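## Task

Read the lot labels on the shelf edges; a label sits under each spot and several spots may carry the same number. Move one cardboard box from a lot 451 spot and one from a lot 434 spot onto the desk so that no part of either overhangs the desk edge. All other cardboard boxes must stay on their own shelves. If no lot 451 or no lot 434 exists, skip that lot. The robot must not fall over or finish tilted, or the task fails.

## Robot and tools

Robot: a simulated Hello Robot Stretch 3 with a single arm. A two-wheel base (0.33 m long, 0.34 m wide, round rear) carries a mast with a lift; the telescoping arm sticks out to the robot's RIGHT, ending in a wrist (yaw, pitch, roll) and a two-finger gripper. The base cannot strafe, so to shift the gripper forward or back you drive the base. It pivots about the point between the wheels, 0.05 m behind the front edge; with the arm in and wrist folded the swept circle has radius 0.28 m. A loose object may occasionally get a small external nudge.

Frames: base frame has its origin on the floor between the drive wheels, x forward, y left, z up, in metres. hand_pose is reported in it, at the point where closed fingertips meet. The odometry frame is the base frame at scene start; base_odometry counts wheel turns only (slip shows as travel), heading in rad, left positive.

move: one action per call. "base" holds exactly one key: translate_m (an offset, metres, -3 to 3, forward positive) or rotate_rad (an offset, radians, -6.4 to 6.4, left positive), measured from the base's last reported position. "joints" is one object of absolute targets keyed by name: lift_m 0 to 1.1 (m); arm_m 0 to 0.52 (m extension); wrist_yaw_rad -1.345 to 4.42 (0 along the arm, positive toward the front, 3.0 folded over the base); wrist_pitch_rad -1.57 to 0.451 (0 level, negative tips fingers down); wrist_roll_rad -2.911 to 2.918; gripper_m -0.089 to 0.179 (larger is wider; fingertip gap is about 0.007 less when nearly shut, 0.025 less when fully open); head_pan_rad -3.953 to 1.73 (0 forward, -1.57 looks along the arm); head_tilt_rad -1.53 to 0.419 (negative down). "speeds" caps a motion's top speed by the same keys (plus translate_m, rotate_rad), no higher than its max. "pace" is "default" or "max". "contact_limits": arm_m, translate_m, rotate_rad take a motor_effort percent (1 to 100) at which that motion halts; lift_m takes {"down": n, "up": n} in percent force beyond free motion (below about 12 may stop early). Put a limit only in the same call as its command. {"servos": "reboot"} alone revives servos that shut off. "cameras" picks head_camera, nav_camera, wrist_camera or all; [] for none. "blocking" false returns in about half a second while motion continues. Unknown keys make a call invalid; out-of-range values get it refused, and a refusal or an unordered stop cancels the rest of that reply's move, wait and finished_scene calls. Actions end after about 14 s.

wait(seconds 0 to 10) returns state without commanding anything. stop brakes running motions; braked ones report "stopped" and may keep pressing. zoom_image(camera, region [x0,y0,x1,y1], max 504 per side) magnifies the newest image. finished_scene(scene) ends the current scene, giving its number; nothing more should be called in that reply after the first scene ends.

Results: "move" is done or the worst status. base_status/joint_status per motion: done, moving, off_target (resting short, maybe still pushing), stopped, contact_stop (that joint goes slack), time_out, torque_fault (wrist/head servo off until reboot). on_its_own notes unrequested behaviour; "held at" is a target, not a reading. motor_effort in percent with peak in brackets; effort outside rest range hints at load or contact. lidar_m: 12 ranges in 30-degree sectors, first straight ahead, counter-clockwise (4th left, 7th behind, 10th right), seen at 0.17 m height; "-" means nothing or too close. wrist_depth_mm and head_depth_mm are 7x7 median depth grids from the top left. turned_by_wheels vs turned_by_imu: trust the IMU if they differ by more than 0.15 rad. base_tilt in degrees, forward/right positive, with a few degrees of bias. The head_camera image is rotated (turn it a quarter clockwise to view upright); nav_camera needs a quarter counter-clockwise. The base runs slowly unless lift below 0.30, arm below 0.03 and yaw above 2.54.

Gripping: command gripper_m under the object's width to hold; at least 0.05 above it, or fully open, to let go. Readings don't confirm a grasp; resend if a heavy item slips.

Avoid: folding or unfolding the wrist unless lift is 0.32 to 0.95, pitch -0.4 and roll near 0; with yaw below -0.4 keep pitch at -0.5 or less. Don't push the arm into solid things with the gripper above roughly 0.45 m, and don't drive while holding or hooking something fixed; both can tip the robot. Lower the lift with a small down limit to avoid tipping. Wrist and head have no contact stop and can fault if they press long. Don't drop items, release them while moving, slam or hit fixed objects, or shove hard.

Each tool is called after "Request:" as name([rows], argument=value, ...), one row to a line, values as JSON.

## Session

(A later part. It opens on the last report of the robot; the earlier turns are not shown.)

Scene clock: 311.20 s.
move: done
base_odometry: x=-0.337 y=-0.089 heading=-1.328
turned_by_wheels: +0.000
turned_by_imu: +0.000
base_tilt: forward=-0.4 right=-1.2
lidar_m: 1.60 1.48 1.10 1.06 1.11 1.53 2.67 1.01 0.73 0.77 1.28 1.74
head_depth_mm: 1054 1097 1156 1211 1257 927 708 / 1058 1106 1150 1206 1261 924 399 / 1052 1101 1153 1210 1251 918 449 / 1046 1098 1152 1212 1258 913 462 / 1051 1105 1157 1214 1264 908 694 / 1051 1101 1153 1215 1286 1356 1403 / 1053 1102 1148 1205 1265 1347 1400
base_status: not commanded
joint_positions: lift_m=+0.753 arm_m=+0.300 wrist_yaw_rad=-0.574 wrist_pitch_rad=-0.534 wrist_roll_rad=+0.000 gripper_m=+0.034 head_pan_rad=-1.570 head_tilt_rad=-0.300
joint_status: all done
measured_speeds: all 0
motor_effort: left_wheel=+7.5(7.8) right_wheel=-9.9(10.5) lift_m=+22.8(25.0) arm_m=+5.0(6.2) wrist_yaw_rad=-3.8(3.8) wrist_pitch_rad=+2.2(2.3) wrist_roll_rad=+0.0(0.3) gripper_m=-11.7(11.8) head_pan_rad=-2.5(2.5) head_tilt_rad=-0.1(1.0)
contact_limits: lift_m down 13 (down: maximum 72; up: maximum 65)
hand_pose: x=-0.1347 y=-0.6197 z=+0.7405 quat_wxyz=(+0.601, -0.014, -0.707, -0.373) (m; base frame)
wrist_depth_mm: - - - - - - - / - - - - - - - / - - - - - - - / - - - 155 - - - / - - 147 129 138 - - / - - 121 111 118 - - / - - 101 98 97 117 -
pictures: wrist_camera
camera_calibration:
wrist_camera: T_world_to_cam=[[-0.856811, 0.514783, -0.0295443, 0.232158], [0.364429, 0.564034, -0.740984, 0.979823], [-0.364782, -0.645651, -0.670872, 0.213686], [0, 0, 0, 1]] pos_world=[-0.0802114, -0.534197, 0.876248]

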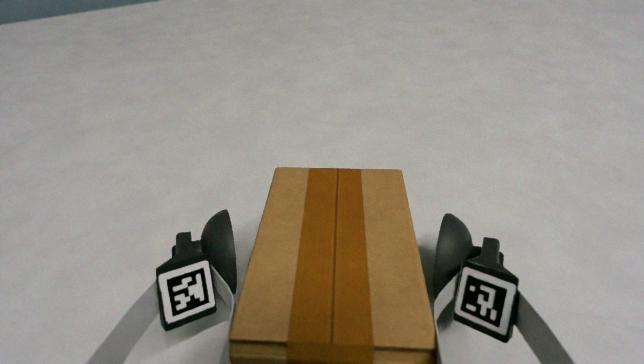

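Request:
move(joints={"gripper_m":0.17}, cameras=["wrist_camera"])

Request:
move(joints={"lift_m":0.88}, pace="max", cameras=["wrist_camera"])

Request:
move(joints={"arm_m":0.0,"wrist_pitch_rad":-0.5,"wrist_yaw_rad":-0.3}, pace="max", cameras=["wrist_camera"])

Request:
move(joints={"wrist_pitch_rad":-0.4}, cameras=["head_camera"])

Request:
move(joints={"wrist_yaw_rad":3.0}, pace="max", cameras=["wrist_camera"])

Scene clock: 331.60 s.
move: done
base_odometry: x=-0.337 y=-0.089 heading=-1.328
turned_by_wheels: +0.000
turned_by_imu: +0.000
base_tilt: forward=-0.3 right=-1.1
lidar_m: 1.61 1.48 1.09 1.06 1.11 1.54 2.66 1.00 0.73 0.77 1.28 1.74
head_depth_mm: 1052 1099 1155 1211 1264 927 711 / 1055 1100 1158 1212 1260 922 398 / 1051 1097 1156 1219 1249 914 450 / 1052 1099 1153 1210 1256 915 462 / 1052 1102 1148 1215 1259 903 693 / 1050 1104 1153 1215 1276 1353 1388 / 1055 1103 1150 1208 1267 1333 1399
base_status: not commanded
joint_positions: lift_m=+0.753 arm_m=+0.300 wrist_yaw_rad=-0.574 wrist_pitch_rad=-0.534 wrist_roll_rad=+0.000 gripper_m=+0.170 head_pan_rad=-1.570 head_tilt_rad=-0.300
joint_status: all done
measured_speeds: all 0
motor_effort: left_wheel=+7.0(7.9) right_wheel=-9.2(10.5) lift_m=+27.3(27.5) arm_m=-1.1(1.9) wrist_yaw_rad=-1.6(3.2) wrist_pitch_rad=+2.1(2.3) wrist_roll_rad=+0.1(0.3) gripper_m=+0.7(81.6) head_pan_rad=-2.1(2.4) head_tilt_rad=+0.1(1.0)
contact_limits: lift_m down 13 (down: maximum 72; up: maximum 65)
hand_pose: x=-0.1347 y=-0.6197 z=+0.7405 quat_wxyz=(+0.601, -0.014, -0.707, -0.373) (m; base frame)
wrist_depth_mm: - - - - - - - / - - - - - - - / - - - - - - - / - - - 155 - - - / - 143 - 130 136 - - / - 124 117 114 116 - - / - - 107 104 104 - 106
pictures: wrist_camera
camera_calibration:
wrist_camera: T_world_to_cam=[[-0.856811, 0.514783, -0.0295443, 0.232158], [0.364429, 0.564034, -0.740984, 0.979823], [-0.364782, -0.645651, -0.670872, 0.213686], [0, 0, 0, 1]] pos_world=[-0.0802114, -0.534197, 0.876248]

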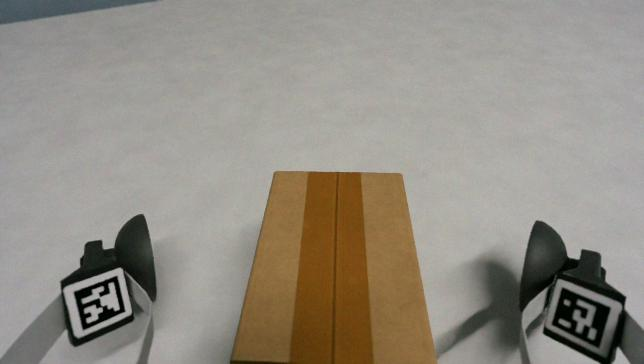

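Scene clock: 333.23 s.
move: done
base_odometry: x=-0.337 y=-0.089 heading=-1.328
turned_by_wheels: +0.000
turned_by_imu: +0.000
base_tilt: forward=-0.2 right=-1.2
lidar_m: 1.61 1.48 1.09 1.06 1.11 1.54 2.66 1.00 0.73 0.78 1.28 1.74
head_depth_mm: 1052 1097 1149 1213 1261 854 - / 1051 1095 1157 1211 1252 364 661 / 1050 1103 1147 1213 461 416 643 / 1052 1100 1145 1210 1250 431 673 / 1051 1100 1149 1217 1258 905 695 / 1050 1100 1151 1216 1279 1355 1402 / 1052 1096 1146 1207 1270 1342 1399
base_status: not commanded
joint_positions: lift_m=+0.880 arm_m=+0.300 wrist_yaw_rad=-0.574 wrist_pitch_rad=-0.534 wrist_roll_rad=+0.000 gripper_m=+0.170 head_pan_rad=-1.570 head_tilt_rad=-0.300
joint_status: all done
measured_speeds: all 0
motor_effort: left_wheel=+7.5(7.8) right_wheel=-9.3(10.4) lift_m=+31.7(34.7) arm_m=-3.5(3.5) wrist_yaw_rad=-2.6(3.0) wrist_pitch_rad=+2.2(2.3) wrist_roll_rad=-0.2(0.3) gripper_m=+0.4(1.1) head_pan_rad=-2.0(2.4) head_tilt_rad=-0.7(1.8)
hand_pose: x=-0.1347 y=-0.6197 z=+0.8675 quat_wxyz=(+0.601, -0.014, -0.707, -0.373) (m; base frame)
wrist_depth_mm: - - - - - - - / - - - - - - - / - - - - - - - / - - - - - - - / - 143 - - - - - / - 124 - - - - - / - - - 230 - - 106
pictures: wrist_camera
camera_calibration:
wrist_camera: T_world_to_cam=[[-0.856811, 0.514783, -0.0295443, 0.23591], [0.364429, 0.564034, -0.740984, 1.07393], [-0.364782, -0.645651, -0.670872, 0.298886], [0, 0, 0, 1]] pos_world=[-0.0802114, -0.534197, 1.00325]

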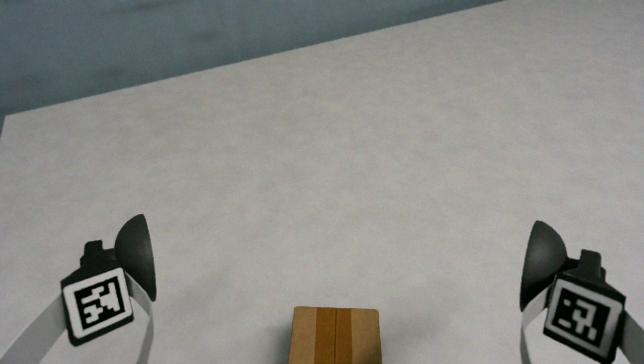

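Scene clock: 335.23 s.
move: done
base_odometry: x=-0.337 y=-0.089 heading=-1.328
turned_by_wheels: +0.000
turned_by_imu: +0.000
base_tilt: forward=-0.2 right=-1.2
lidar_m: 1.60 1.48 1.10 1.06 1.11 1.54 2.67 1.00 0.73 0.78 1.27 1.74
head_depth_mm: 1055 1098 1152 1211 1260 931 710 / 1050 1097 1150 1214 1263 920 688 / 1048 1095 1156 1206 1251 918 656 / 1048 1096 1154 1210 1252 908 697 / 1050 1102 1155 1214 1260 905 695 / 1052 1103 1155 1219 1275 1362 1404 / 1051 1100 1150 1203 1276 1333 1400
base_status: not commanded
joint_positions: lift_m=+0.880 arm_m=+0.001 wrist_yaw_rad=-0.303 wrist_pitch_rad=-0.518 wrist_roll_rad=+0.000 gripper_m=+0.170 head_pan_rad=-1.570 head_tilt_rad=-0.300
joint_status: all done
measured_speeds: all 0
motor_effort: left_wheel=+7.2(7.5) right_wheel=-9.2(10.5) lift_m=+24.0(31.4) arm_m=-11.4(15.0) wrist_yaw_rad=+3.0(8.4) wrist_pitch_rad=+3.0(4.9) wrist_roll_rad=-0.1(0.3) gripper_m=+0.6(1.2) head_pan_rad=-1.1(2.1) head_tilt_rad=-1.0(1.5)
hand_pose: x=-0.0843 y=-0.3466 z=+0.8709 quat_wxyz=(+0.649, +0.076, -0.703, -0.282) (m; base frame)
wrist_depth_mm: - - - - - - - / - - - - - - - / 934 - - 426 - - - / - - - 411 - - - / - 143 - - - - - / 123 124 - - - 134 - / 116 966 - - - 987 106
pictures: wrist_camera
camera_calibration:
wrist_camera: T_world_to_cam=[[-0.96372, 0.265343, -0.0289457, 0.0425199], [0.195955, 0.629702, -0.751716, 0.921979], [-0.181235, -0.730116, -0.658851, 0.47164], [0, 0, 0, 1]] pos_world=[-0.0542115, -0.247503, 1.00504]

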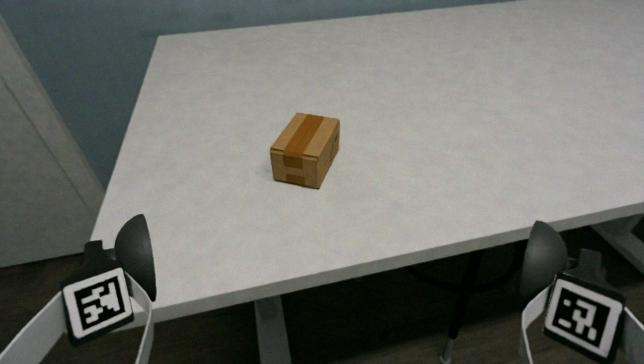

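Scene clock: 336.00 s.
move: done
base_odometry: x=-0.337 y=-0.089 heading=-1.328
turned_by_wheels: +0.000
turned_by_imu: +0.000
base_tilt: forward=-0.4 right=-1.3
lidar_m: 1.61 1.48 1.10 1.06 1.11 1.54 2.66 1.01 0.73 0.77 1.28 1.74
head_depth_mm: 1052 1100 1154 1210 1261 929 711 / 1050 1096 1155 1208 1265 921 689 / 1054 1099 1150 1207 1246 915 656 / 1054 1096 1160 1218 1249 911 696 / 1053 1096 1152 1217 1259 907 696 / 1052 1107 1155 1214 1276 1355 1397 / 1060 1100 1148 1212 1267 1341 1395
base_status: not commanded
joint_positions: lift_m=+0.880 arm_m=+0.001 wrist_yaw_rad=-0.303 wrist_pitch_rad=-0.421 wrist_roll_rad=+0.000 gripper_m=+0.170 head_pan_rad=-1.570 head_tilt_rad=-0.300
joint_status: all done
measured_speeds: all 0
motor_effort: left_wheel=+7.2(7.5) right_wheel=-9.6(10.1) lift_m=+23.2(24.7) arm_m=-7.8(11.5) wrist_yaw_rad=+2.6(3.1) wrist_pitch_rad=+3.4(3.7) wrist_roll_rad=+0.0(0.3) gripper_m=+0.3(0.9) head_pan_rad=-2.0(2.0) head_tilt_rad=-0.6(1.6)
hand_pose: x=-0.0883 y=-0.3594 z=+0.8921 quat_wxyz=(+0.662, +0.042, -0.706, -0.251) (m; base frame)
wrist_depth_mm: - - - - - - - / - - - - - - - / 869 - - - - - - / - - - 419 - - - / - 143 - - - - - / 123 124 - - - - - / - - - - - - 106
pictures: head_camera (sideways)
camera_calibration:
head_camera: T_world_to_cam=[[-0.0464439, 0.244648, -0.968499, 1.27629], [0.997513, -0.0401017, -0.0579651, 0.0689807], [-0.0530195, -0.968782, -0.242177, 0.27112], [0, 0, 0, 1]] pos_world=[0.00484142, -0.0468199, 1.30574]

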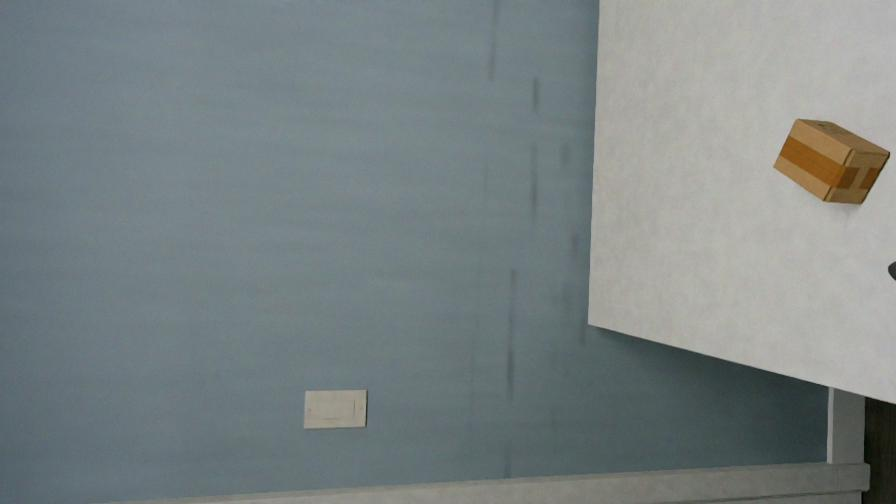

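Scene clock: 337.97 s.
move: done
base_odometry: x=-0.337 y=-0.089 heading=-1.328
turned_by_wheels: +0.000
turned_by_imu: +0.000
base_tilt: forward=-0.1 right=-1.2
lidar_m: 1.61 1.48 1.09 1.06 1.11 1.54 2.67 1.01 0.73 0.77 1.27 1.74
head_depth_mm: 1055 1094 1154 1211 1257 933 709 / 1047 1098 1152 1216 1263 924 687 / 1048 1106 1149 1211 1250 916 657 / 1047 1098 1153 1213 1252 912 697 / 1054 1099 1158 1214 1256 904 695 / 1050 1101 1151 1217 1283 1360 1396 / 1054 1102 1151 1212 1272 1336 1405
base_status: not commanded
joint_positions: lift_m=+0.880 arm_m=+0.001 wrist_yaw_rad=+2.997 wrist_pitch_rad=-0.420 wrist_roll_rad=+0.000 gripper_m=+0.170 head_pan_rad=-1.570 head_tilt_rad=-0.300
joint_status: all done
measured_speeds: all 0
motor_effort: left_wheel=+7.3(7.5) right_wheel=-9.3(10.2) lift_m=+24.2(24.7) arm_m=-1.3(8.4) wrist_yaw_rad=+1.4(6.8) wrist_pitch_rad=+3.3(3.4) wrist_roll_rad=-0.1(0.3) gripper_m=+0.8(1.1) head_pan_rad=-1.6(2.1) head_tilt_rad=-0.4(1.7)
hand_pose: x=+0.0111 y=+0.0763 z=+0.8922 quat_wxyz=(+0.197, +0.700, +0.097, +0.679) (m; base frame)
wrist_depth_mm: - 137 - - - - - / - 148 - - - - - / - 161 - - - - - / - 187 - - - - - / - 195 216 - - - - / 123 126 242 - - - - / 116 - 279 - - - 106
pictures: wrist_camera
camera_calibration:
wrist_camera: T_world_to_cam=[[0.993842, -0.107822, -0.0255559, 0.0266602], [-0.0834628, -0.576692, -0.812687, 0.802546], [0.0728873, 0.809815, -0.58214, 0.62299], [0, 0, 0, 1]] pos_world=[-0.00492136, -0.03881, 1.01557]

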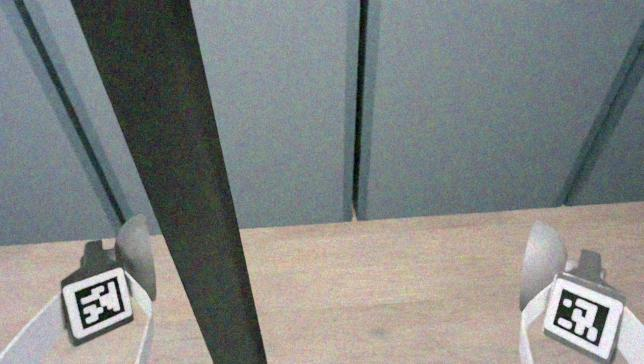

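Request:
move(base={"rotate_rad":-0.3}, joints={"lift_m":0.28,"gripper_m":0.1,"head_pan_rad":0.6}, pace="max", cameras=[])

Request:
move(base={"translate_m":-2.2}, pace="max", cameras=[])

Request:
move(base={"rotate_rad":1.87}, joints={"head_pan_rad":-0.3}, pace="max", cameras=["nav_camera","head_camera"])

Scene clock: 369.17 s.
move: done
base_odometry: x=-0.337 y=-0.089 heading=-1.627
turned_by_wheels: -0.300
turned_by_imu: -0.295
base_tilt: forward=-0.4 right=-1.3
lidar_m: 1.79 1.61 1.24 1.06 1.06 1.22 2.67 2.53 0.73 0.78 0.77 1.38
head_depth_mm: 1418 1758 1861 1914 1898 1924 1569 / 1505 1656 1578 1597 1725 1794 1559 / 1682 1885 1962 2061 2005 1899 1552 / 1830 1953 2039 2155 2146 1898 1538 / 1900 2035 2102 2218 2264 1941 1535 / 1752 1754 1857 1885 2018 1977 1525 / 1580 1591 1632 1688 1752 1798 1512
base_status: done
joint_positions: lift_m=+0.280 arm_m=+0.001 wrist_yaw_rad=+2.997 wrist_pitch_rad=-0.418 wrist_roll_rad=+0.000 gripper_m=+0.100 head_pan_rad=+0.600 head_tilt_rad=-0.300
joint_status: all done
measured_speeds: all 0
motor_effort: left_wheel=+8.0(12.0) right_wheel=-9.0(13.5) lift_m=+25.8(27.1) arm_m=+12.7(14.0) wrist_yaw_rad=+2.1(3.7) wrist_pitch_rad=+2.9(3.2) wrist_roll_rad=+0.3(0.3) gripper_m=+0.7(84.0) head_pan_rad=-3.4(6.0) head_tilt_rad=-1.4(2.1)
hand_pose: x=+0.0111 y=+0.0765 z=+0.2926 quat_wxyz=(+0.197, +0.700, +0.097, +0.680) (m; base frame)
wrist_depth_mm: - 137 - - - - - / - 147 - - - - - / 876 162 851 893 882 870 860 / 733 187 659 708 704 691 695 / 592 575 218 580 593 579 577 / 511 125 244 309 485 480 493 / 459 260 257 269 433 410 428
pictures: none
No camera images: "cameras" was empty.

Scene clock: 377.97 s.
move: done
base_odometry: x=-0.213 y=+2.107 heading=-1.627
turned_by_wheels: +0.000
turned_by_imu: -0.002
base_tilt: forward=-0.4 right=-1.3
lidar_m: 3.49 0.96 0.64 0.87 1.19 0.67 0.57 0.57 0.66 1.12 1.82 1.61
head_depth_mm: 3009 3577 3657 3908 2981 2046 1570 / 3040 3689 3714 - 2907 2017 1556 / 2670 2076 2317 2623 2607 2031 1546 / 1298 1382 1478 1595 1731 1799 1540 / 986 1033 1087 1148 1214 1291 1371 / 794 822 857 896 937 979 1029 / 667 687 707 732 761 790 822
base_status: done
joint_positions: lift_m=+0.280 arm_m=+0.001 wrist_yaw_rad=+2.997 wrist_pitch_rad=-0.418 wrist_roll_rad=+0.000 gripper_m=+0.100 head_pan_rad=+0.600 head_tilt_rad=-0.300
joint_status: not commanded
measured_speeds: all 0
motor_effort: left_wheel=-0.2(12.7) right_wheel=-10.3(15.7) lift_m=+24.7(31.2) arm_m=+3.9(12.9) wrist_yaw_rad=+1.7(3.4) wrist_pitch_rad=+3.0(3.0) wrist_roll_rad=+0.0(0.4) gripper_m=+0.2(1.0) head_pan_rad=-2.1(3.5) head_tilt_rad=-1.5(2.8)
hand_pose: x=+0.0110 y=+0.0765 z=+0.2926 quat_wxyz=(+0.197, +0.700, +0.097, +0.680) (m; base frame)
wrist_depth_mm: - 137 - - - 606 - / - 148 - - - 658 - / 930 162 858 916 814 800 811 / 727 186 653 708 694 695 692 / 598 570 217 583 580 581 571 / 511 125 245 310 486 479 492 / 457 259 258 269 433 407 430
pictures: none
No camera images: "cameras" was empty.

Scene clock: 380.27 s.
move: done
base_odometry: x=-0.213 y=+2.107 heading=+0.242
turned_by_wheels: +1.870
turned_by_imu: +1.832
base_tilt: forward=-0.3 right=-1.2
lidar_m: 1.92 0.82 0.59 0.57 0.59 0.80 1.83 1.61 2.28 1.83 0.66 0.64
head_depth_mm: 644 652 661 671 680 690 699 / 768 780 794 805 823 838 851 / 1808 1889 1968 2058 1042 1057 1082 / 1752 1836 1921 2016 2160 2020 1534 / 1697 1765 1855 1959 2059 1988 1526 / 1634 1704 1785 1860 1969 1990 1519 / 1595 1636 1727 1805 1913 1940 1505
base_status: done
joint_positions: lift_m=+0.280 arm_m=+0.001 wrist_yaw_rad=+2.997 wrist_pitch_rad=-0.418 wrist_roll_rad=+0.000 gripper_m=+0.100 head_pan_rad=-0.304 head_tilt_rad=-0.300
joint_status: all done
measured_speeds: all 0
motor_effort: left_wheel=-5.9(15.4) right_wheel=+9.4(14.8) lift_m=+26.1(26.6) arm_m=-13.0(13.0) wrist_yaw_rad=+1.3(2.9) wrist_pitch_rad=+2.9(3.0) wrist_roll_rad=+0.1(0.3) gripper_m=+0.3(0.9) head_pan_rad=+3.0(5.6) head_tilt_rad=-2.4(2.7)
hand_pose: x=+0.0110 y=+0.0765 z=+0.2926 quat_wxyz=(+0.197, +0.700, +0.097, +0.680) (m; base frame)
wrist_depth_mm: 529 137 552 572 587 602 616 / 574 148 594 614 627 636 - / 620 162 173 - - - - / - 182 191 676 699 693 686 / 597 576 217 587 579 583 569 / 513 125 243 310 487 477 491 / 453 258 258 269 436 409 427
pictures: head_camera (sideways), nav_camera (sideways)
camera_calibration:
head_camera: T_world_to_cam=[[-0.247333, 0.029006, -0.968496, 1.27751], [0.33718, 0.939654, -0.0579664, 0.0730709], [0.90837, -0.340895, -0.242188, 0.26528], [0, 0, 0, 1]] pos_world=[0.0503593, -0.0152842, 1.30574]
nav_camera: T_world_to_cam=[[0.262829, -0.0644959, 0.962684, -1.2116], [-0.285256, -0.958354, 0.013674, 0.0341085], [0.92171, -0.278206, -0.270281, 0.299438], [0, 0, 0, 1]] pos_world=[0.052177, 0.0378504, 1.24685]

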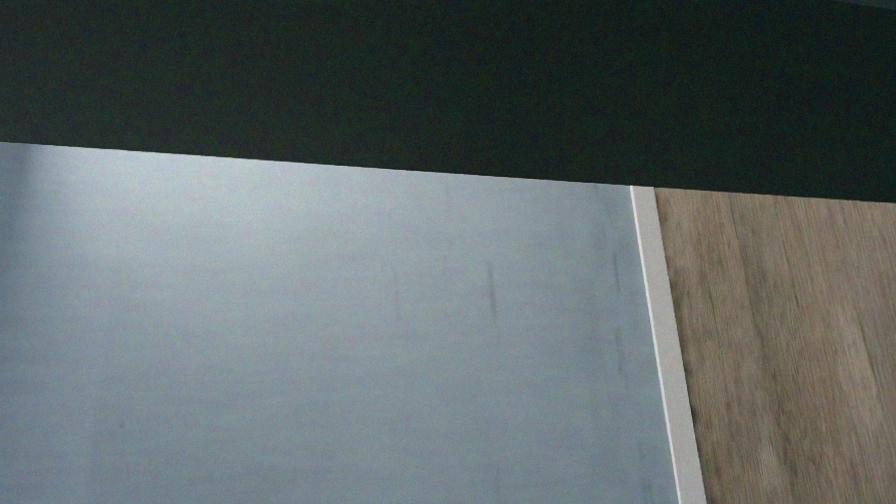

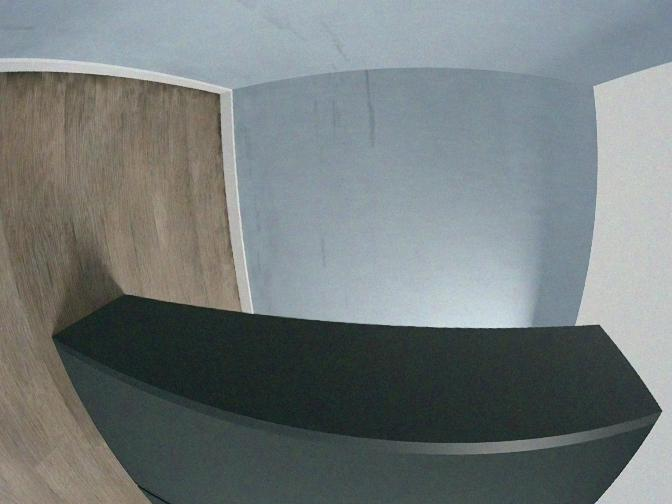

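Request:
move(base={"translate_m":1.38}, joints={"head_pan_rad":-1.57}, pace="max", cameras=["nav_camera","head_camera"])

Request:
move(base={"rotate_rad":-1.571}, joints={"head_pan_rad":-0.9}, pace="max", cameras=["nav_camera","head_camera"])

Scene clock: 399.00 s.
move: done
base_odometry: x=+1.127 y=+2.439 heading=+0.242
turned_by_wheels: +0.000
turned_by_imu: +0.002
base_tilt: forward=-0.3 right=-1.2
lidar_m: 0.55 0.57 0.60 0.58 0.60 0.81 2.24 0.63 0.64 2.19 0.79 0.57
head_depth_mm: 1415 1260 1265 1307 1376 1351 1479 / 2644 2063 2160 2258 2100 1835 1516 / 3102 3655 3866 3249 2706 2013 1546 / 3113 3839 - - 2888 2017 1540 / 3126 3744 - - 2844 2005 1532 / 2460 2526 2562 2658 2523 1979 1528 / 1616 1634 1669 1686 1734 1734 1511
base_status: done
joint_positions: lift_m=+0.280 arm_m=+0.001 wrist_yaw_rad=+2.997 wrist_pitch_rad=-0.418 wrist_roll_rad=+0.000 gripper_m=+0.100 head_pan_rad=-1.570 head_tilt_rad=-0.300
joint_status: all done
measured_speeds: all 0
motor_effort: left_wheel=-1.4(9.4) right_wheel=+9.0(17.4) lift_m=+29.3(31.5) arm_m=-12.3(13.3) wrist_yaw_rad=+2.1(3.0) wrist_pitch_rad=+2.9(3.1) wrist_roll_rad=+0.2(0.4) gripper_m=+0.2(1.1) head_pan_rad=+3.2(5.2) head_tilt_rad=-2.4(3.3)
hand_pose: x=+0.0110 y=+0.0765 z=+0.2926 quat_wxyz=(+0.197, +0.700, +0.097, +0.680) (m; base frame)
wrist_depth_mm: 532 137 560 566 596 608 616 / 578 148 604 618 621 - 661 / 623 161 171 - - - 692 / - 182 191 681 703 700 664 / 602 573 216 584 580 581 566 / 510 124 245 310 483 476 491 / 459 259 257 269 435 411 432
pictures: head_camera (sideways), nav_camera (sideways)
camera_calibration:
head_camera: T_world_to_cam=[[-0.0465189, 0.244641, -0.968497, 1.27629], [0.99752, -0.0398887, -0.0579888, 0.0690212], [-0.0528186, -0.968793, -0.242179, 0.271121], [0, 0, 0, 1]] pos_world=[0.00484176, -0.0468198, 1.30574]
nav_camera: T_world_to_cam=[[0.0173003, -0.270065, 0.962687, -1.2101], [-0.99979, -0.0152615, 0.0136858, 0.0384865], [0.010996, -0.962721, -0.270272, 0.304977], [0, 0, 0, 1]] pos_world=[0.05606, -0.0326116, 1.24685]

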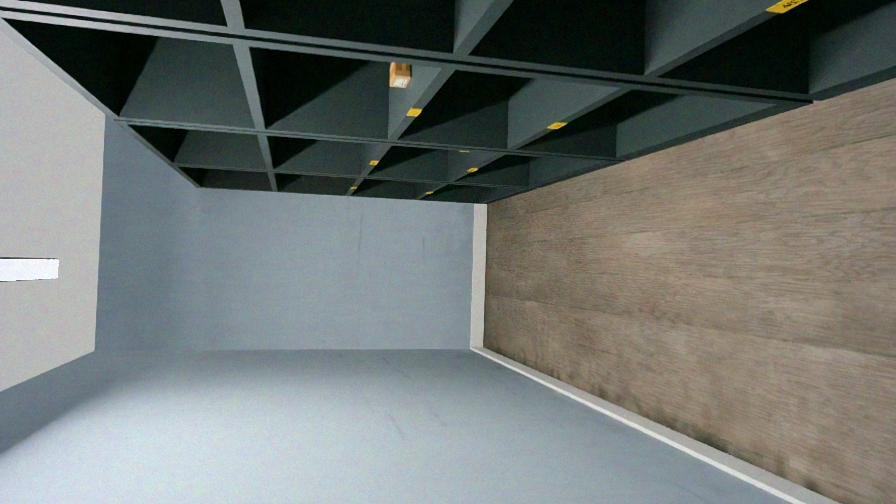

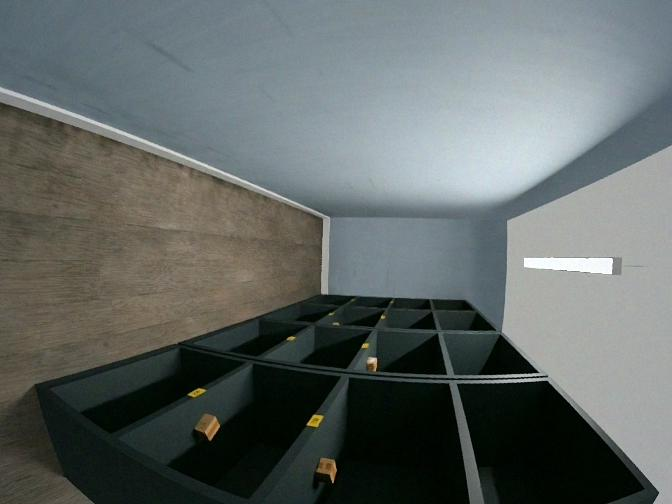

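Scene clock: 401.13 s.
move: done
base_odometry: x=+1.127 y=+2.439 heading=-1.328
turned_by_wheels: -1.571
turned_by_imu: -1.541
base_tilt: forward=-0.3 right=-1.3
lidar_m: 2.03 0.78 0.57 0.55 0.58 0.60 0.58 0.60 0.83 2.38 0.63 0.65
head_depth_mm: 2828 2963 3078 3086 2809 2060 1562 / 771 829 901 2774 2760 1931 1549 / 659 700 748 803 864 941 1025 / 576 606 643 681 727 777 836 / 532 558 587 621 652 691 736 / 1203 878 1318 1251 808 1186 907 / 1283 935 1395 1232 1425 1119 1302
base_status: done
joint_positions: lift_m=+0.280 arm_m=+0.001 wrist_yaw_rad=+2.997 wrist_pitch_rad=-0.418 wrist_roll_rad=+0.000 gripper_m=+0.100 head_pan_rad=-0.896 head_tilt_rad=-0.300
joint_status: all done
measured_speeds: all 0
motor_effort: left_wheel=+7.0(14.8) right_wheel=-7.5(15.2) lift_m=+28.2(29.9) arm_m=-12.8(13.5) wrist_yaw_rad=+0.9(3.0) wrist_pitch_rad=+2.9(3.0) wrist_roll_rad=+0.0(0.3) gripper_m=+0.4(0.9) head_pan_rad=-3.4(4.6) head_tilt_rad=-3.0(3.4)
hand_pose: x=+0.0110 y=+0.0765 z=+0.2926 quat_wxyz=(+0.197, +0.700, +0.097, +0.680) (m; base frame)
wrist_depth_mm: 518 137 535 542 - - - / - 147 - - - - - / - 161 170 - - - - / - 182 189 677 674 665 694 / 596 580 217 587 581 574 568 / 508 125 243 308 483 480 489 / 457 258 258 269 430 413 428
pictures: head_camera (sideways), nav_camera (sideways)
camera_calibration:
head_camera: T_world_to_cam=[[-0.188992, 0.162158, -0.968497, 1.27716], [0.804411, 0.591237, -0.0579796, 0.0702247], [0.563209, -0.790028, -0.242181, 0.267356], [0, 0, 0, 1]] pos_world=[0.0343055, -0.0374028, 1.30574]
nav_camera: T_world_to_cam=[[0.182018, -0.200262, 0.962686, -1.21112], [-0.771748, -0.635782, 0.0136585, 0.0371152], [0.609323, -0.745437, -0.270276, 0.301278], [0, 0, 0, 1]] pos_world=[0.0655136, 0.00563907, 1.24685]

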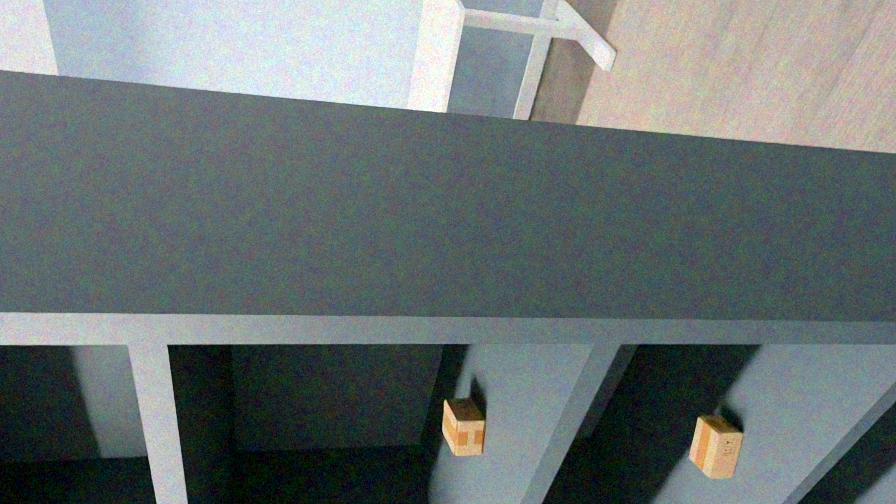

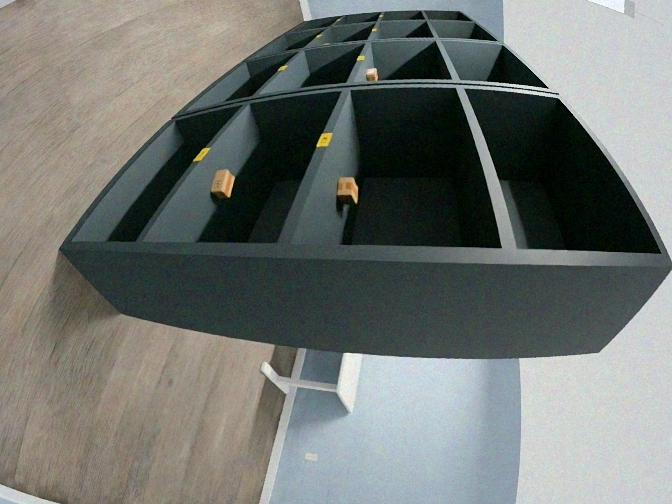

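Request:
move(base={"translate_m":0.9}, joints={"head_pan_rad":-1.2}, pace="max", cameras=["nav_camera","head_camera"])

Request:
zoom_image(camera="nav_camera", region=[100, 50, 400, 350])

Scene clock: 411.50 s.
move: done
base_odometry: x=+1.343 y=+1.565 heading=-1.328
turned_by_wheels: +0.000
turned_by_imu: +0.001
base_tilt: forward=-0.3 right=-1.1
lidar_m: 1.97 0.76 0.56 0.54 0.56 0.78 1.47 1.53 0.62 0.92 0.63 0.67
head_depth_mm: 377 629 814 851 648 503 899 / 392 645 847 886 728 501 925 / 792 660 882 927 720 544 922 / 825 677 922 960 714 567 913 / 715 696 834 881 708 900 910 / 607 616 682 709 684 755 823 / 521 543 577 597 610 642 685
base_status: done
joint_positions: lift_m=+0.280 arm_m=+0.001 wrist_yaw_rad=+2.998 wrist_pitch_rad=-0.418 wrist_roll_rad=+0.000 gripper_m=+0.100 head_pan_rad=-1.200 head_tilt_rad=-0.300
joint_status: all done
measured_speeds: all 0
motor_effort: left_wheel=+2.8(15.2) right_wheel=+5.4(13.8) lift_m=+23.5(26.3) arm_m=-9.5(11.8) wrist_yaw_rad=+2.1(3.1) wrist_pitch_rad=+2.9(3.0) wrist_roll_rad=+0.0(0.3) gripper_m=+0.3(1.0) head_pan_rad=+3.7(4.3) head_tilt_rad=-3.2(3.7)
hand_pose: x=+0.0110 y=+0.0765 z=+0.2926 quat_wxyz=(+0.197, +0.700, +0.097, +0.680) (m; base frame)
wrist_depth_mm: 502 137 524 537 536 - - / 537 148 - - - - - / - 162 170 - - - - / - 183 190 675 670 671 695 / 604 575 217 590 582 572 569 / 512 124 243 308 489 482 492 / 453 257 257 270 434 408 431
pictures: head_camera (sideways), nav_camera (sideways)
camera_calibration:
head_camera: T_world_to_cam=[[-0.131792, 0.211383, -0.968477, 1.27679], [0.944515, 0.323313, -0.0579639, 0.0693217], [0.300868, -0.922381, -0.242265, 0.269066], [0, 0, 0, 1]] pos_world=[0.0218418, -0.0441233, 1.30574]
nav_camera: T_world_to_cam=[[0.113726, -0.24558, 0.962682, -1.21071], [-0.92671, -0.375529, 0.0136793, 0.0380243], [0.358155, -0.893683, -0.270288, 0.302804], [0, 0, 0, 1]] pos_world=[0.0644755, -0.0124351, 1.24685]

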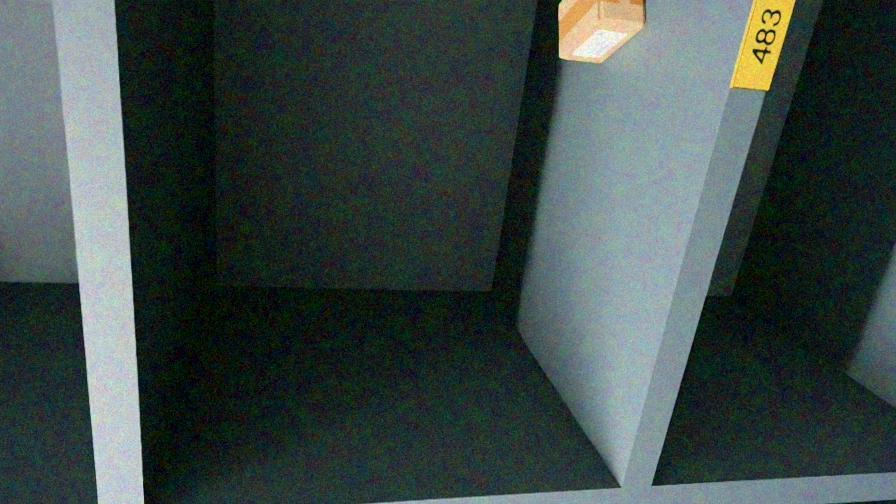

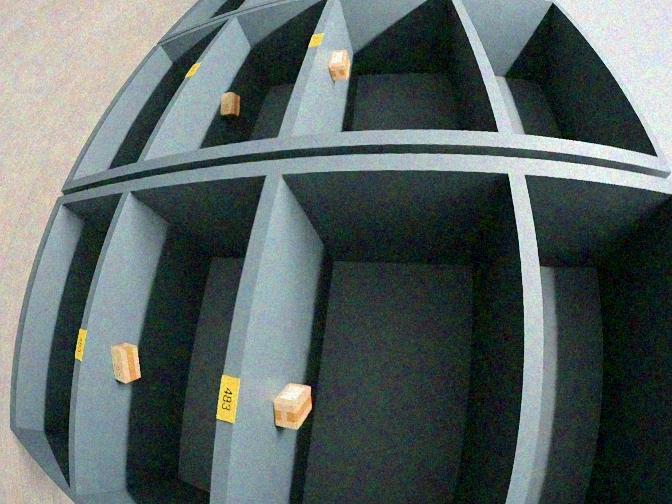

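Scaled by 1.680 from the camera's 672x504 image, which has a finer 792x594 frame.

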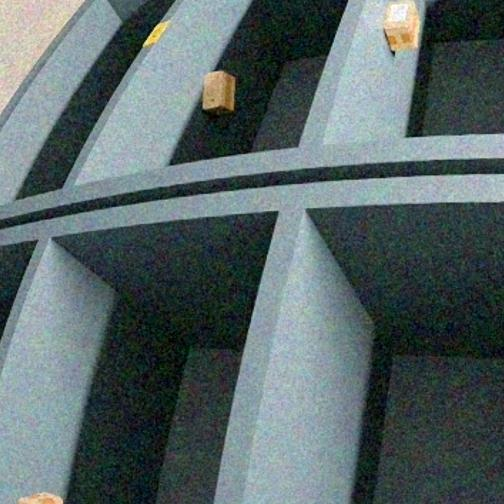

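Request:
zoom_image(camera="nav_camera", region=[50, 310, 120, 380])

Request:
move(base={"translate_m":0.8}, joints={"head_pan_rad":-1.0}, pace="max", cameras=["nav_camera","head_camera"])

Request:
zoom_image(camera="nav_camera", region=[50, 0, 300, 250])

Request:
zoom_image(camera="nav_camera", region=[50, 250, 300, 500])

Scaled by 7.200 from the camera's 672x504 image, which has a finer 792x594 frame.

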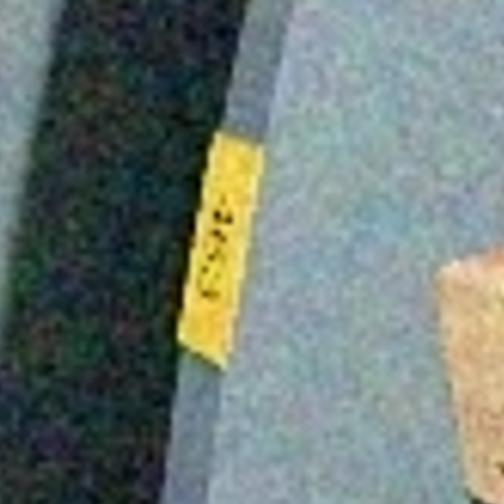

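Scene clock: 425.57 s.
move: done
base_odometry: x=+1.535 y=+0.788 heading=-1.328
turned_by_wheels: +0.000
turned_by_imu: +0.000
base_tilt: forward=-0.4 right=-1.3
lidar_m: 1.93 0.73 0.54 0.53 0.55 0.76 2.22 1.30 0.55 0.93 0.78 0.74
head_depth_mm: 777 628 852 887 736 505 930 / 833 643 906 943 683 550 927 / 884 659 967 1002 722 1062 922 / 847 675 964 1007 714 1098 921 / 739 693 821 862 709 958 910 / 656 658 712 746 749 826 850 / 607 632 668 705 757 797 867
base_status: done
joint_positions: lift_m=+0.280 arm_m=+0.001 wrist_yaw_rad=+2.998 wrist_pitch_rad=-0.418 wrist_roll_rad=+0.000 gripper_m=+0.100 head_pan_rad=-1.000 head_tilt_rad=-0.300
joint_status: all done
measured_speeds: all 0
motor_effort: left_wheel=+3.1(15.9) right_wheel=+3.7(11.6) lift_m=+25.7(26.8) arm_m=-5.9(8.5) wrist_yaw_rad=+1.9(3.1) wrist_pitch_rad=+3.0(3.0) wrist_roll_rad=-0.1(0.4) gripper_m=+0.1(0.9) head_pan_rad=-2.7(4.9) head_tilt_rad=-2.6(3.5)
hand_pose: x=+0.0110 y=+0.0765 z=+0.2926 quat_wxyz=(+0.197, +0.700, +0.097, +0.680) (m; base frame)
wrist_depth_mm: 493 137 514 522 534 538 549 / 535 148 542 - - - - / - 161 171 - - - - / - 179 190 678 676 677 671 / 601 577 215 589 576 584 580 / 508 125 244 311 484 476 490 / 456 257 257 271 435 411 430
pictures: head_camera (sideways), nav_camera (sideways)
camera_calibration:
head_camera: T_world_to_cam=[[-0.171343, 0.181111, -0.968422, 1.27697], [0.861306, 0.504767, -0.0579912, 0.0699293], [0.478324, -0.844043, -0.24248, 0.268244], [0, 0, 0, 1]] pos_world=[0.0302614, -0.0401611, 1.30574]
nav_camera: T_world_to_cam=[[0.160485, -0.218271, 0.962602, -1.21079], [-0.833443, -0.552437, 0.0136866, 0.0374884], [0.528789, -0.80447, -0.270574, 0.30213], [0, 0, 0, 1]] pos_world=[0.0657965, -0.000516747, 1.24675]

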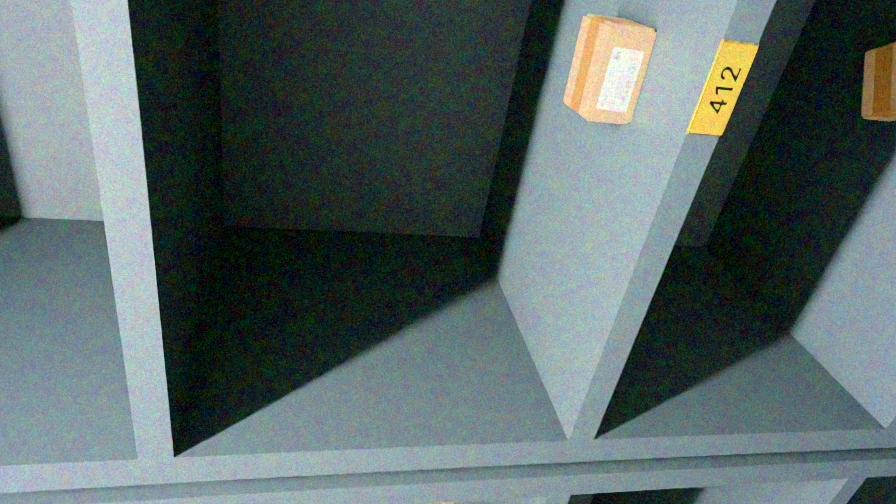

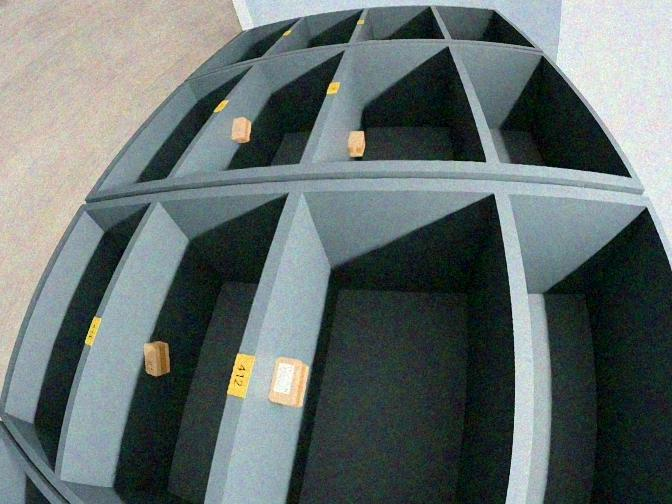

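Scaled by 2.016 from the camera's 672x504 image, which has a finer 792x594 frame.

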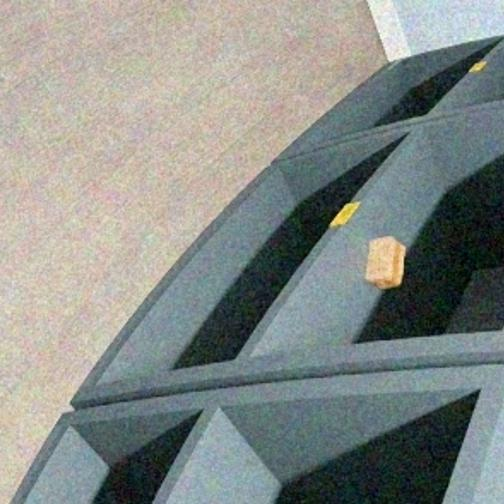

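Scaled by 2.016 from the camera's 672x504 image, which has a finer 792x594 frame.

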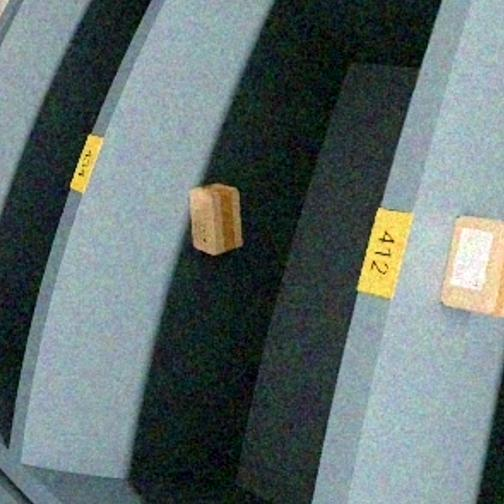

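Request:
move(base={"translate_m":0.15}, joints={"head_pan_rad":-1.57,"head_tilt_rad":-0.55}, cameras=["nav_camera","head_camera"])

Request:
zoom_image(camera="head_camera", region=[392, 0, 896, 504])

Scene clock: 434.37 s.
move: done
base_odometry: x=+1.571 y=+0.643 heading=-1.329
turned_by_wheels: +0.000
turned_by_imu: +0.000
base_tilt: forward=-0.3 right=-1.2
lidar_m: 1.91 0.73 0.54 0.52 0.55 0.76 2.20 0.68 0.64 0.94 0.64 0.70
head_depth_mm: 758 823 901 658 1052 918 800 / 758 824 900 650 1081 910 814 / 757 826 883 644 1074 907 808 / 760 829 886 600 1062 899 803 / 759 829 885 600 1055 898 802 / 761 828 886 624 1048 893 797 / 762 831 885 618 1075 886 793
base_status: done
joint_positions: lift_m=+0.280 arm_m=+0.001 wrist_yaw_rad=+2.998 wrist_pitch_rad=-0.418 wrist_roll_rad=+0.000 gripper_m=+0.100 head_pan_rad=-1.572 head_tilt_rad=-0.554
joint_status: all done
measured_speeds: all 0
motor_effort: left_wheel=+4.1(9.2) right_wheel=+7.4(12.6) lift_m=+27.3(27.9) arm_m=-4.2(5.6) wrist_yaw_rad=+2.1(3.6) wrist_pitch_rad=+2.9(3.0) wrist_roll_rad=-0.1(0.3) gripper_m=+0.4(0.8) head_pan_rad=+3.6(4.6) head_tilt_rad=+3.9(6.4)
hand_pose: x=+0.0110 y=+0.0765 z=+0.2926 quat_wxyz=(+0.197, +0.700, +0.097, +0.680) (m; base frame)
wrist_depth_mm: 493 137 508 523 530 536 547 / 531 148 533 - - - - / - 161 170 - - - - / - 180 189 648 671 663 660 / 597 571 216 578 585 584 578 / 511 125 244 309 485 483 492 / 459 259 257 269 435 412 430
pictures: head_camera (sideways), nav_camera (sideways)
camera_calibration:
head_camera: T_world_to_cam=[[-0.0456115, 0.480723, -0.875685, 1.1551], [0.997442, -0.0263775, -0.0664338, 0.0799833], [-0.0550346, -0.876476, -0.47829, 0.578383], [0, 0, 0, 1]] pos_world=[0.0047382, -0.0462352, 1.29345]
nav_camera: T_world_to_cam=[[0.0163091, -0.503776, 0.86368, -1.08083], [-0.999828, -0.0158213, 0.00965165, 0.043688], [0.00880226, -0.863689, -0.503948, 0.609013], [0, 0, 0, 1]] pos_world=[0.0559472, -0.0178061, 1.23998]

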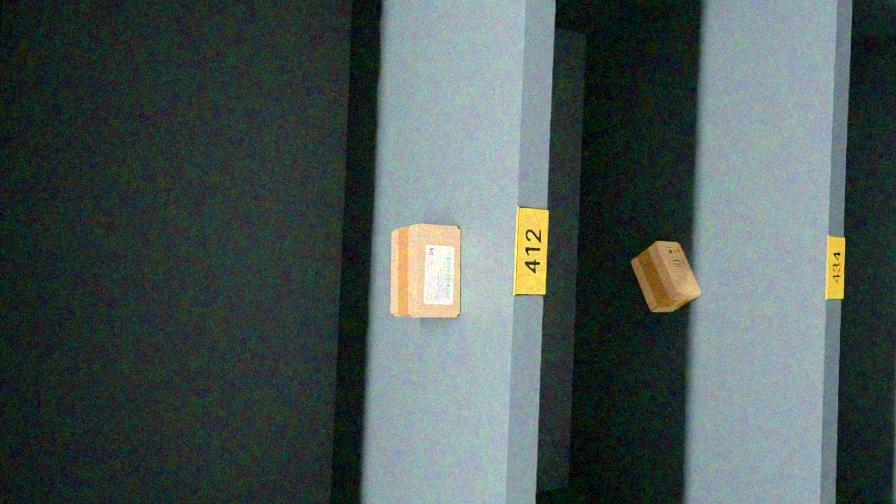

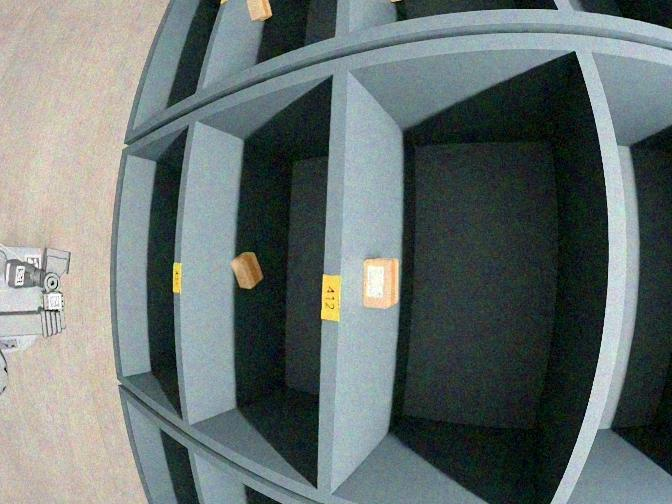

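Scaled by 1.000.

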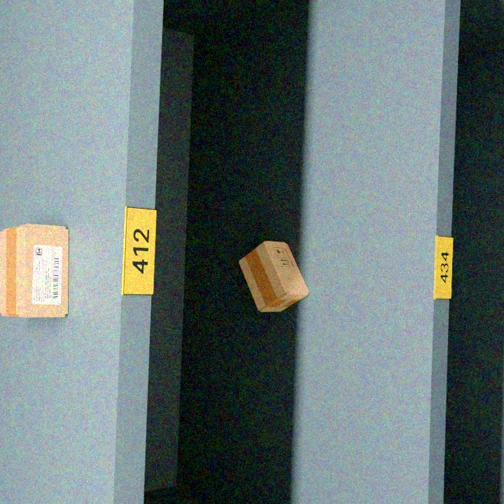

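Request:
zoom_image(camera="head_camera", region=[596, 208, 736, 348])

Scaled by 3.600 from the camera's 896x504 image, which has a finer 1280x720 frame.

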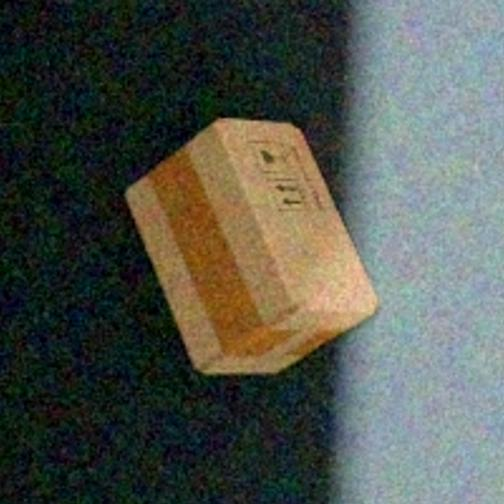

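Request:
move(base={"translate_m":-0.083}, joints={"lift_m":0.64,"wrist_pitch_rad":-0.4,"gripper_m":0.17}, pace="max", cameras=[])

Request:
move(joints={"wrist_yaw_rad":0.524}, pace="max", cameras=[])

Request:
move(joints={"wrist_pitch_rad":-0.52,"arm_m":0.2}, pace="max", cameras=["head_camera","wrist_camera"])

Scene clock: 476.47 s.
move: done
base_odometry: x=+1.551 y=+0.723 heading=-1.328
turned_by_wheels: +0.000
turned_by_imu: +0.000
base_tilt: forward=-0.3 right=-1.2
lidar_m: 1.92 0.73 0.54 0.53 0.55 0.76 2.21 1.30 0.59 0.93 0.69 0.70
head_depth_mm: 755 822 882 664 832 870 800 / 757 826 891 658 1081 916 793 / 756 823 896 650 1074 913 793 / 758 828 887 644 1065 906 808 / 758 825 888 601 1065 897 805 / 758 830 886 598 1053 894 802 / 758 829 886 626 1051 892 799
base_status: done
joint_positions: lift_m=+0.640 arm_m=+0.001 wrist_yaw_rad=+2.998 wrist_pitch_rad=-0.418 wrist_roll_rad=+0.000 gripper_m=+0.170 head_pan_rad=-1.570 head_tilt_rad=-0.550
joint_status: all done
measured_speeds: all 0
motor_effort: left_wheel=-1.0(13.0) right_wheel=-3.8(12.0) lift_m=+28.2(34.4) arm_m=-0.9(2.8) wrist_yaw_rad=+1.0(2.7) wrist_pitch_rad=+2.9(5.3) wrist_roll_rad=+0.1(0.3) gripper_m=+1.0(84.5) head_pan_rad=+3.5(4.0) head_tilt_rad=+3.4(4.6)
hand_pose: x=+0.0109 y=+0.0765 z=+0.6527 quat_wxyz=(+0.196, +0.700, +0.097, +0.680) (m; base frame)
wrist_depth_mm: 497 137 514 523 534 541 542 / 534 148 540 - - - - / - 162 170 - - - - / - 178 188 - - - - / - 147 206 - - - - / - 124 233 874 867 134 862 / 116 803 279 808 819 796 106
pictures: none
No camera images: "cameras" was empty.

Scene clock: 478.10 s.
move: done
base_odometry: x=+1.551 y=+0.723 heading=-1.328
turned_by_wheels: +0.000
turned_by_imu: +0.000
base_tilt: forward=-0.3 right=-1.1
lidar_m: 1.91 0.74 0.54 0.53 0.55 0.76 2.21 1.30 0.59 0.93 0.69 0.70
head_depth_mm: 756 823 877 665 834 868 800 / 758 826 893 658 1084 918 797 / 758 826 895 652 1079 914 792 / 759 828 885 644 1073 906 787 / 758 826 884 602 1061 895 802 / 762 823 889 599 1056 891 800 / 760 826 890 625 1045 894 795
base_status: not commanded
joint_positions: lift_m=+0.640 arm_m=+0.001 wrist_yaw_rad=+0.527 wrist_pitch_rad=-0.418 wrist_roll_rad=+0.000 gripper_m=+0.170 head_pan_rad=-1.570 head_tilt_rad=-0.550
joint_status: all done
measured_speeds: all 0
motor_effort: left_wheel=-1.0(1.5) right_wheel=-4.0(4.5) lift_m=+24.1(28.2) arm_m=-0.2(1.2) wrist_yaw_rad=-2.9(8.2) wrist_pitch_rad=+2.9(3.0) wrist_roll_rad=+0.0(0.4) gripper_m=+0.4(1.4) head_pan_rad=+2.7(3.6) head_tilt_rad=+2.7(3.8)
hand_pose: x=+0.0914 y=-0.3395 z=+0.6526 quat_wxyz=(+0.706, +0.322, -0.629, +0.038) (m; base frame)
wrist_depth_mm: - 454 - - - - - / - 485 - - - - - / - 528 502 494 492 454 507 / - - 455 414 411 407 407 / - 618 - 387 350 338 335 / 123 127 836 - - 306 287 / 116 797 798 - - - 106
pictures: none
No camera images: "cameras" was empty.

Scene clock: 479.80 s.
move: done
base_odometry: x=+1.551 y=+0.723 heading=-1.328
turned_by_wheels: +0.000
turned_by_imu: +0.000
base_tilt: forward=-0.5 right=-1.3
lidar_m: 1.91 0.73 0.54 0.53 0.55 0.76 2.21 1.30 0.59 0.93 0.69 0.70
head_depth_mm: 757 824 879 664 831 868 798 / 758 830 894 657 1083 916 460 / 755 825 895 650 1079 906 472 / 760 827 887 643 1069 906 483 / 760 828 886 602 1066 895 760 / 759 829 887 599 1057 894 800 / 759 831 886 624 1049 895 795
base_status: not commanded
joint_positions: lift_m=+0.640 arm_m=+0.200 wrist_yaw_rad=+0.527 wrist_pitch_rad=-0.531 wrist_roll_rad=+0.000 gripper_m=+0.170 head_pan_rad=-1.570 head_tilt_rad=-0.550
joint_status: all done
measured_speeds: all 0
motor_effort: left_wheel=-0.9(1.6) right_wheel=-3.7(4.8) lift_m=+29.6(30.1) arm_m=+13.8(15.4) wrist_yaw_rad=-2.2(4.8) wrist_pitch_rad=+1.7(4.5) wrist_roll_rad=+0.1(0.3) gripper_m=+0.5(1.0) head_pan_rad=+2.6(3.8) head_tilt_rad=+3.6(3.7)
hand_pose: x=+0.0834 y=-0.5254 z=+0.6281 quat_wxyz=(+0.707, +0.357, -0.610, -0.002) (m; base frame)
wrist_depth_mm: 371 452 - - - - - / 388 469 492 503 479 456 - / 392 415 412 409 318 398 394 / 361 347 343 341 313 323 331 / 470 295 295 291 290 286 285 / 122 141 257 256 254 247 250 / 116 702 234 227 225 220 106
pictures: head_camera (sideways), wrist_camera
camera_calibration:
head_camera: T_world_to_cam=[[-0.0466341, 0.476561, -0.877904, 1.15811], [0.99751, -0.0243391, -0.0661997, 0.0796891], [-0.0529156, -0.878804, -0.474239, 0.573072], [0, 0, 0, 1]] pos_world=[0.00484113, -0.0463529, 1.29376]
wrist_camera: T_world_to_cam=[[-0.84668, -0.531285, -0.0294678, -0.183417], [-0.337012, 0.578287, -0.742972, 0.831123], [0.411771, -0.619128, -0.668674, 0.226494], [0, 0, 0, 1]] pos_world=[0.0315396, -0.437846, 0.763546]

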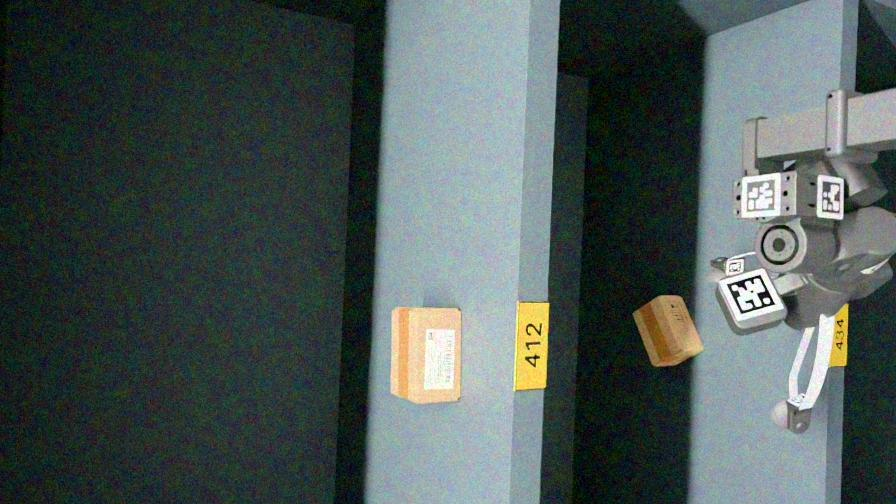

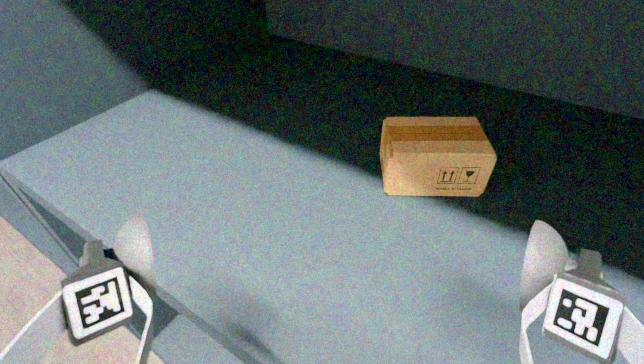

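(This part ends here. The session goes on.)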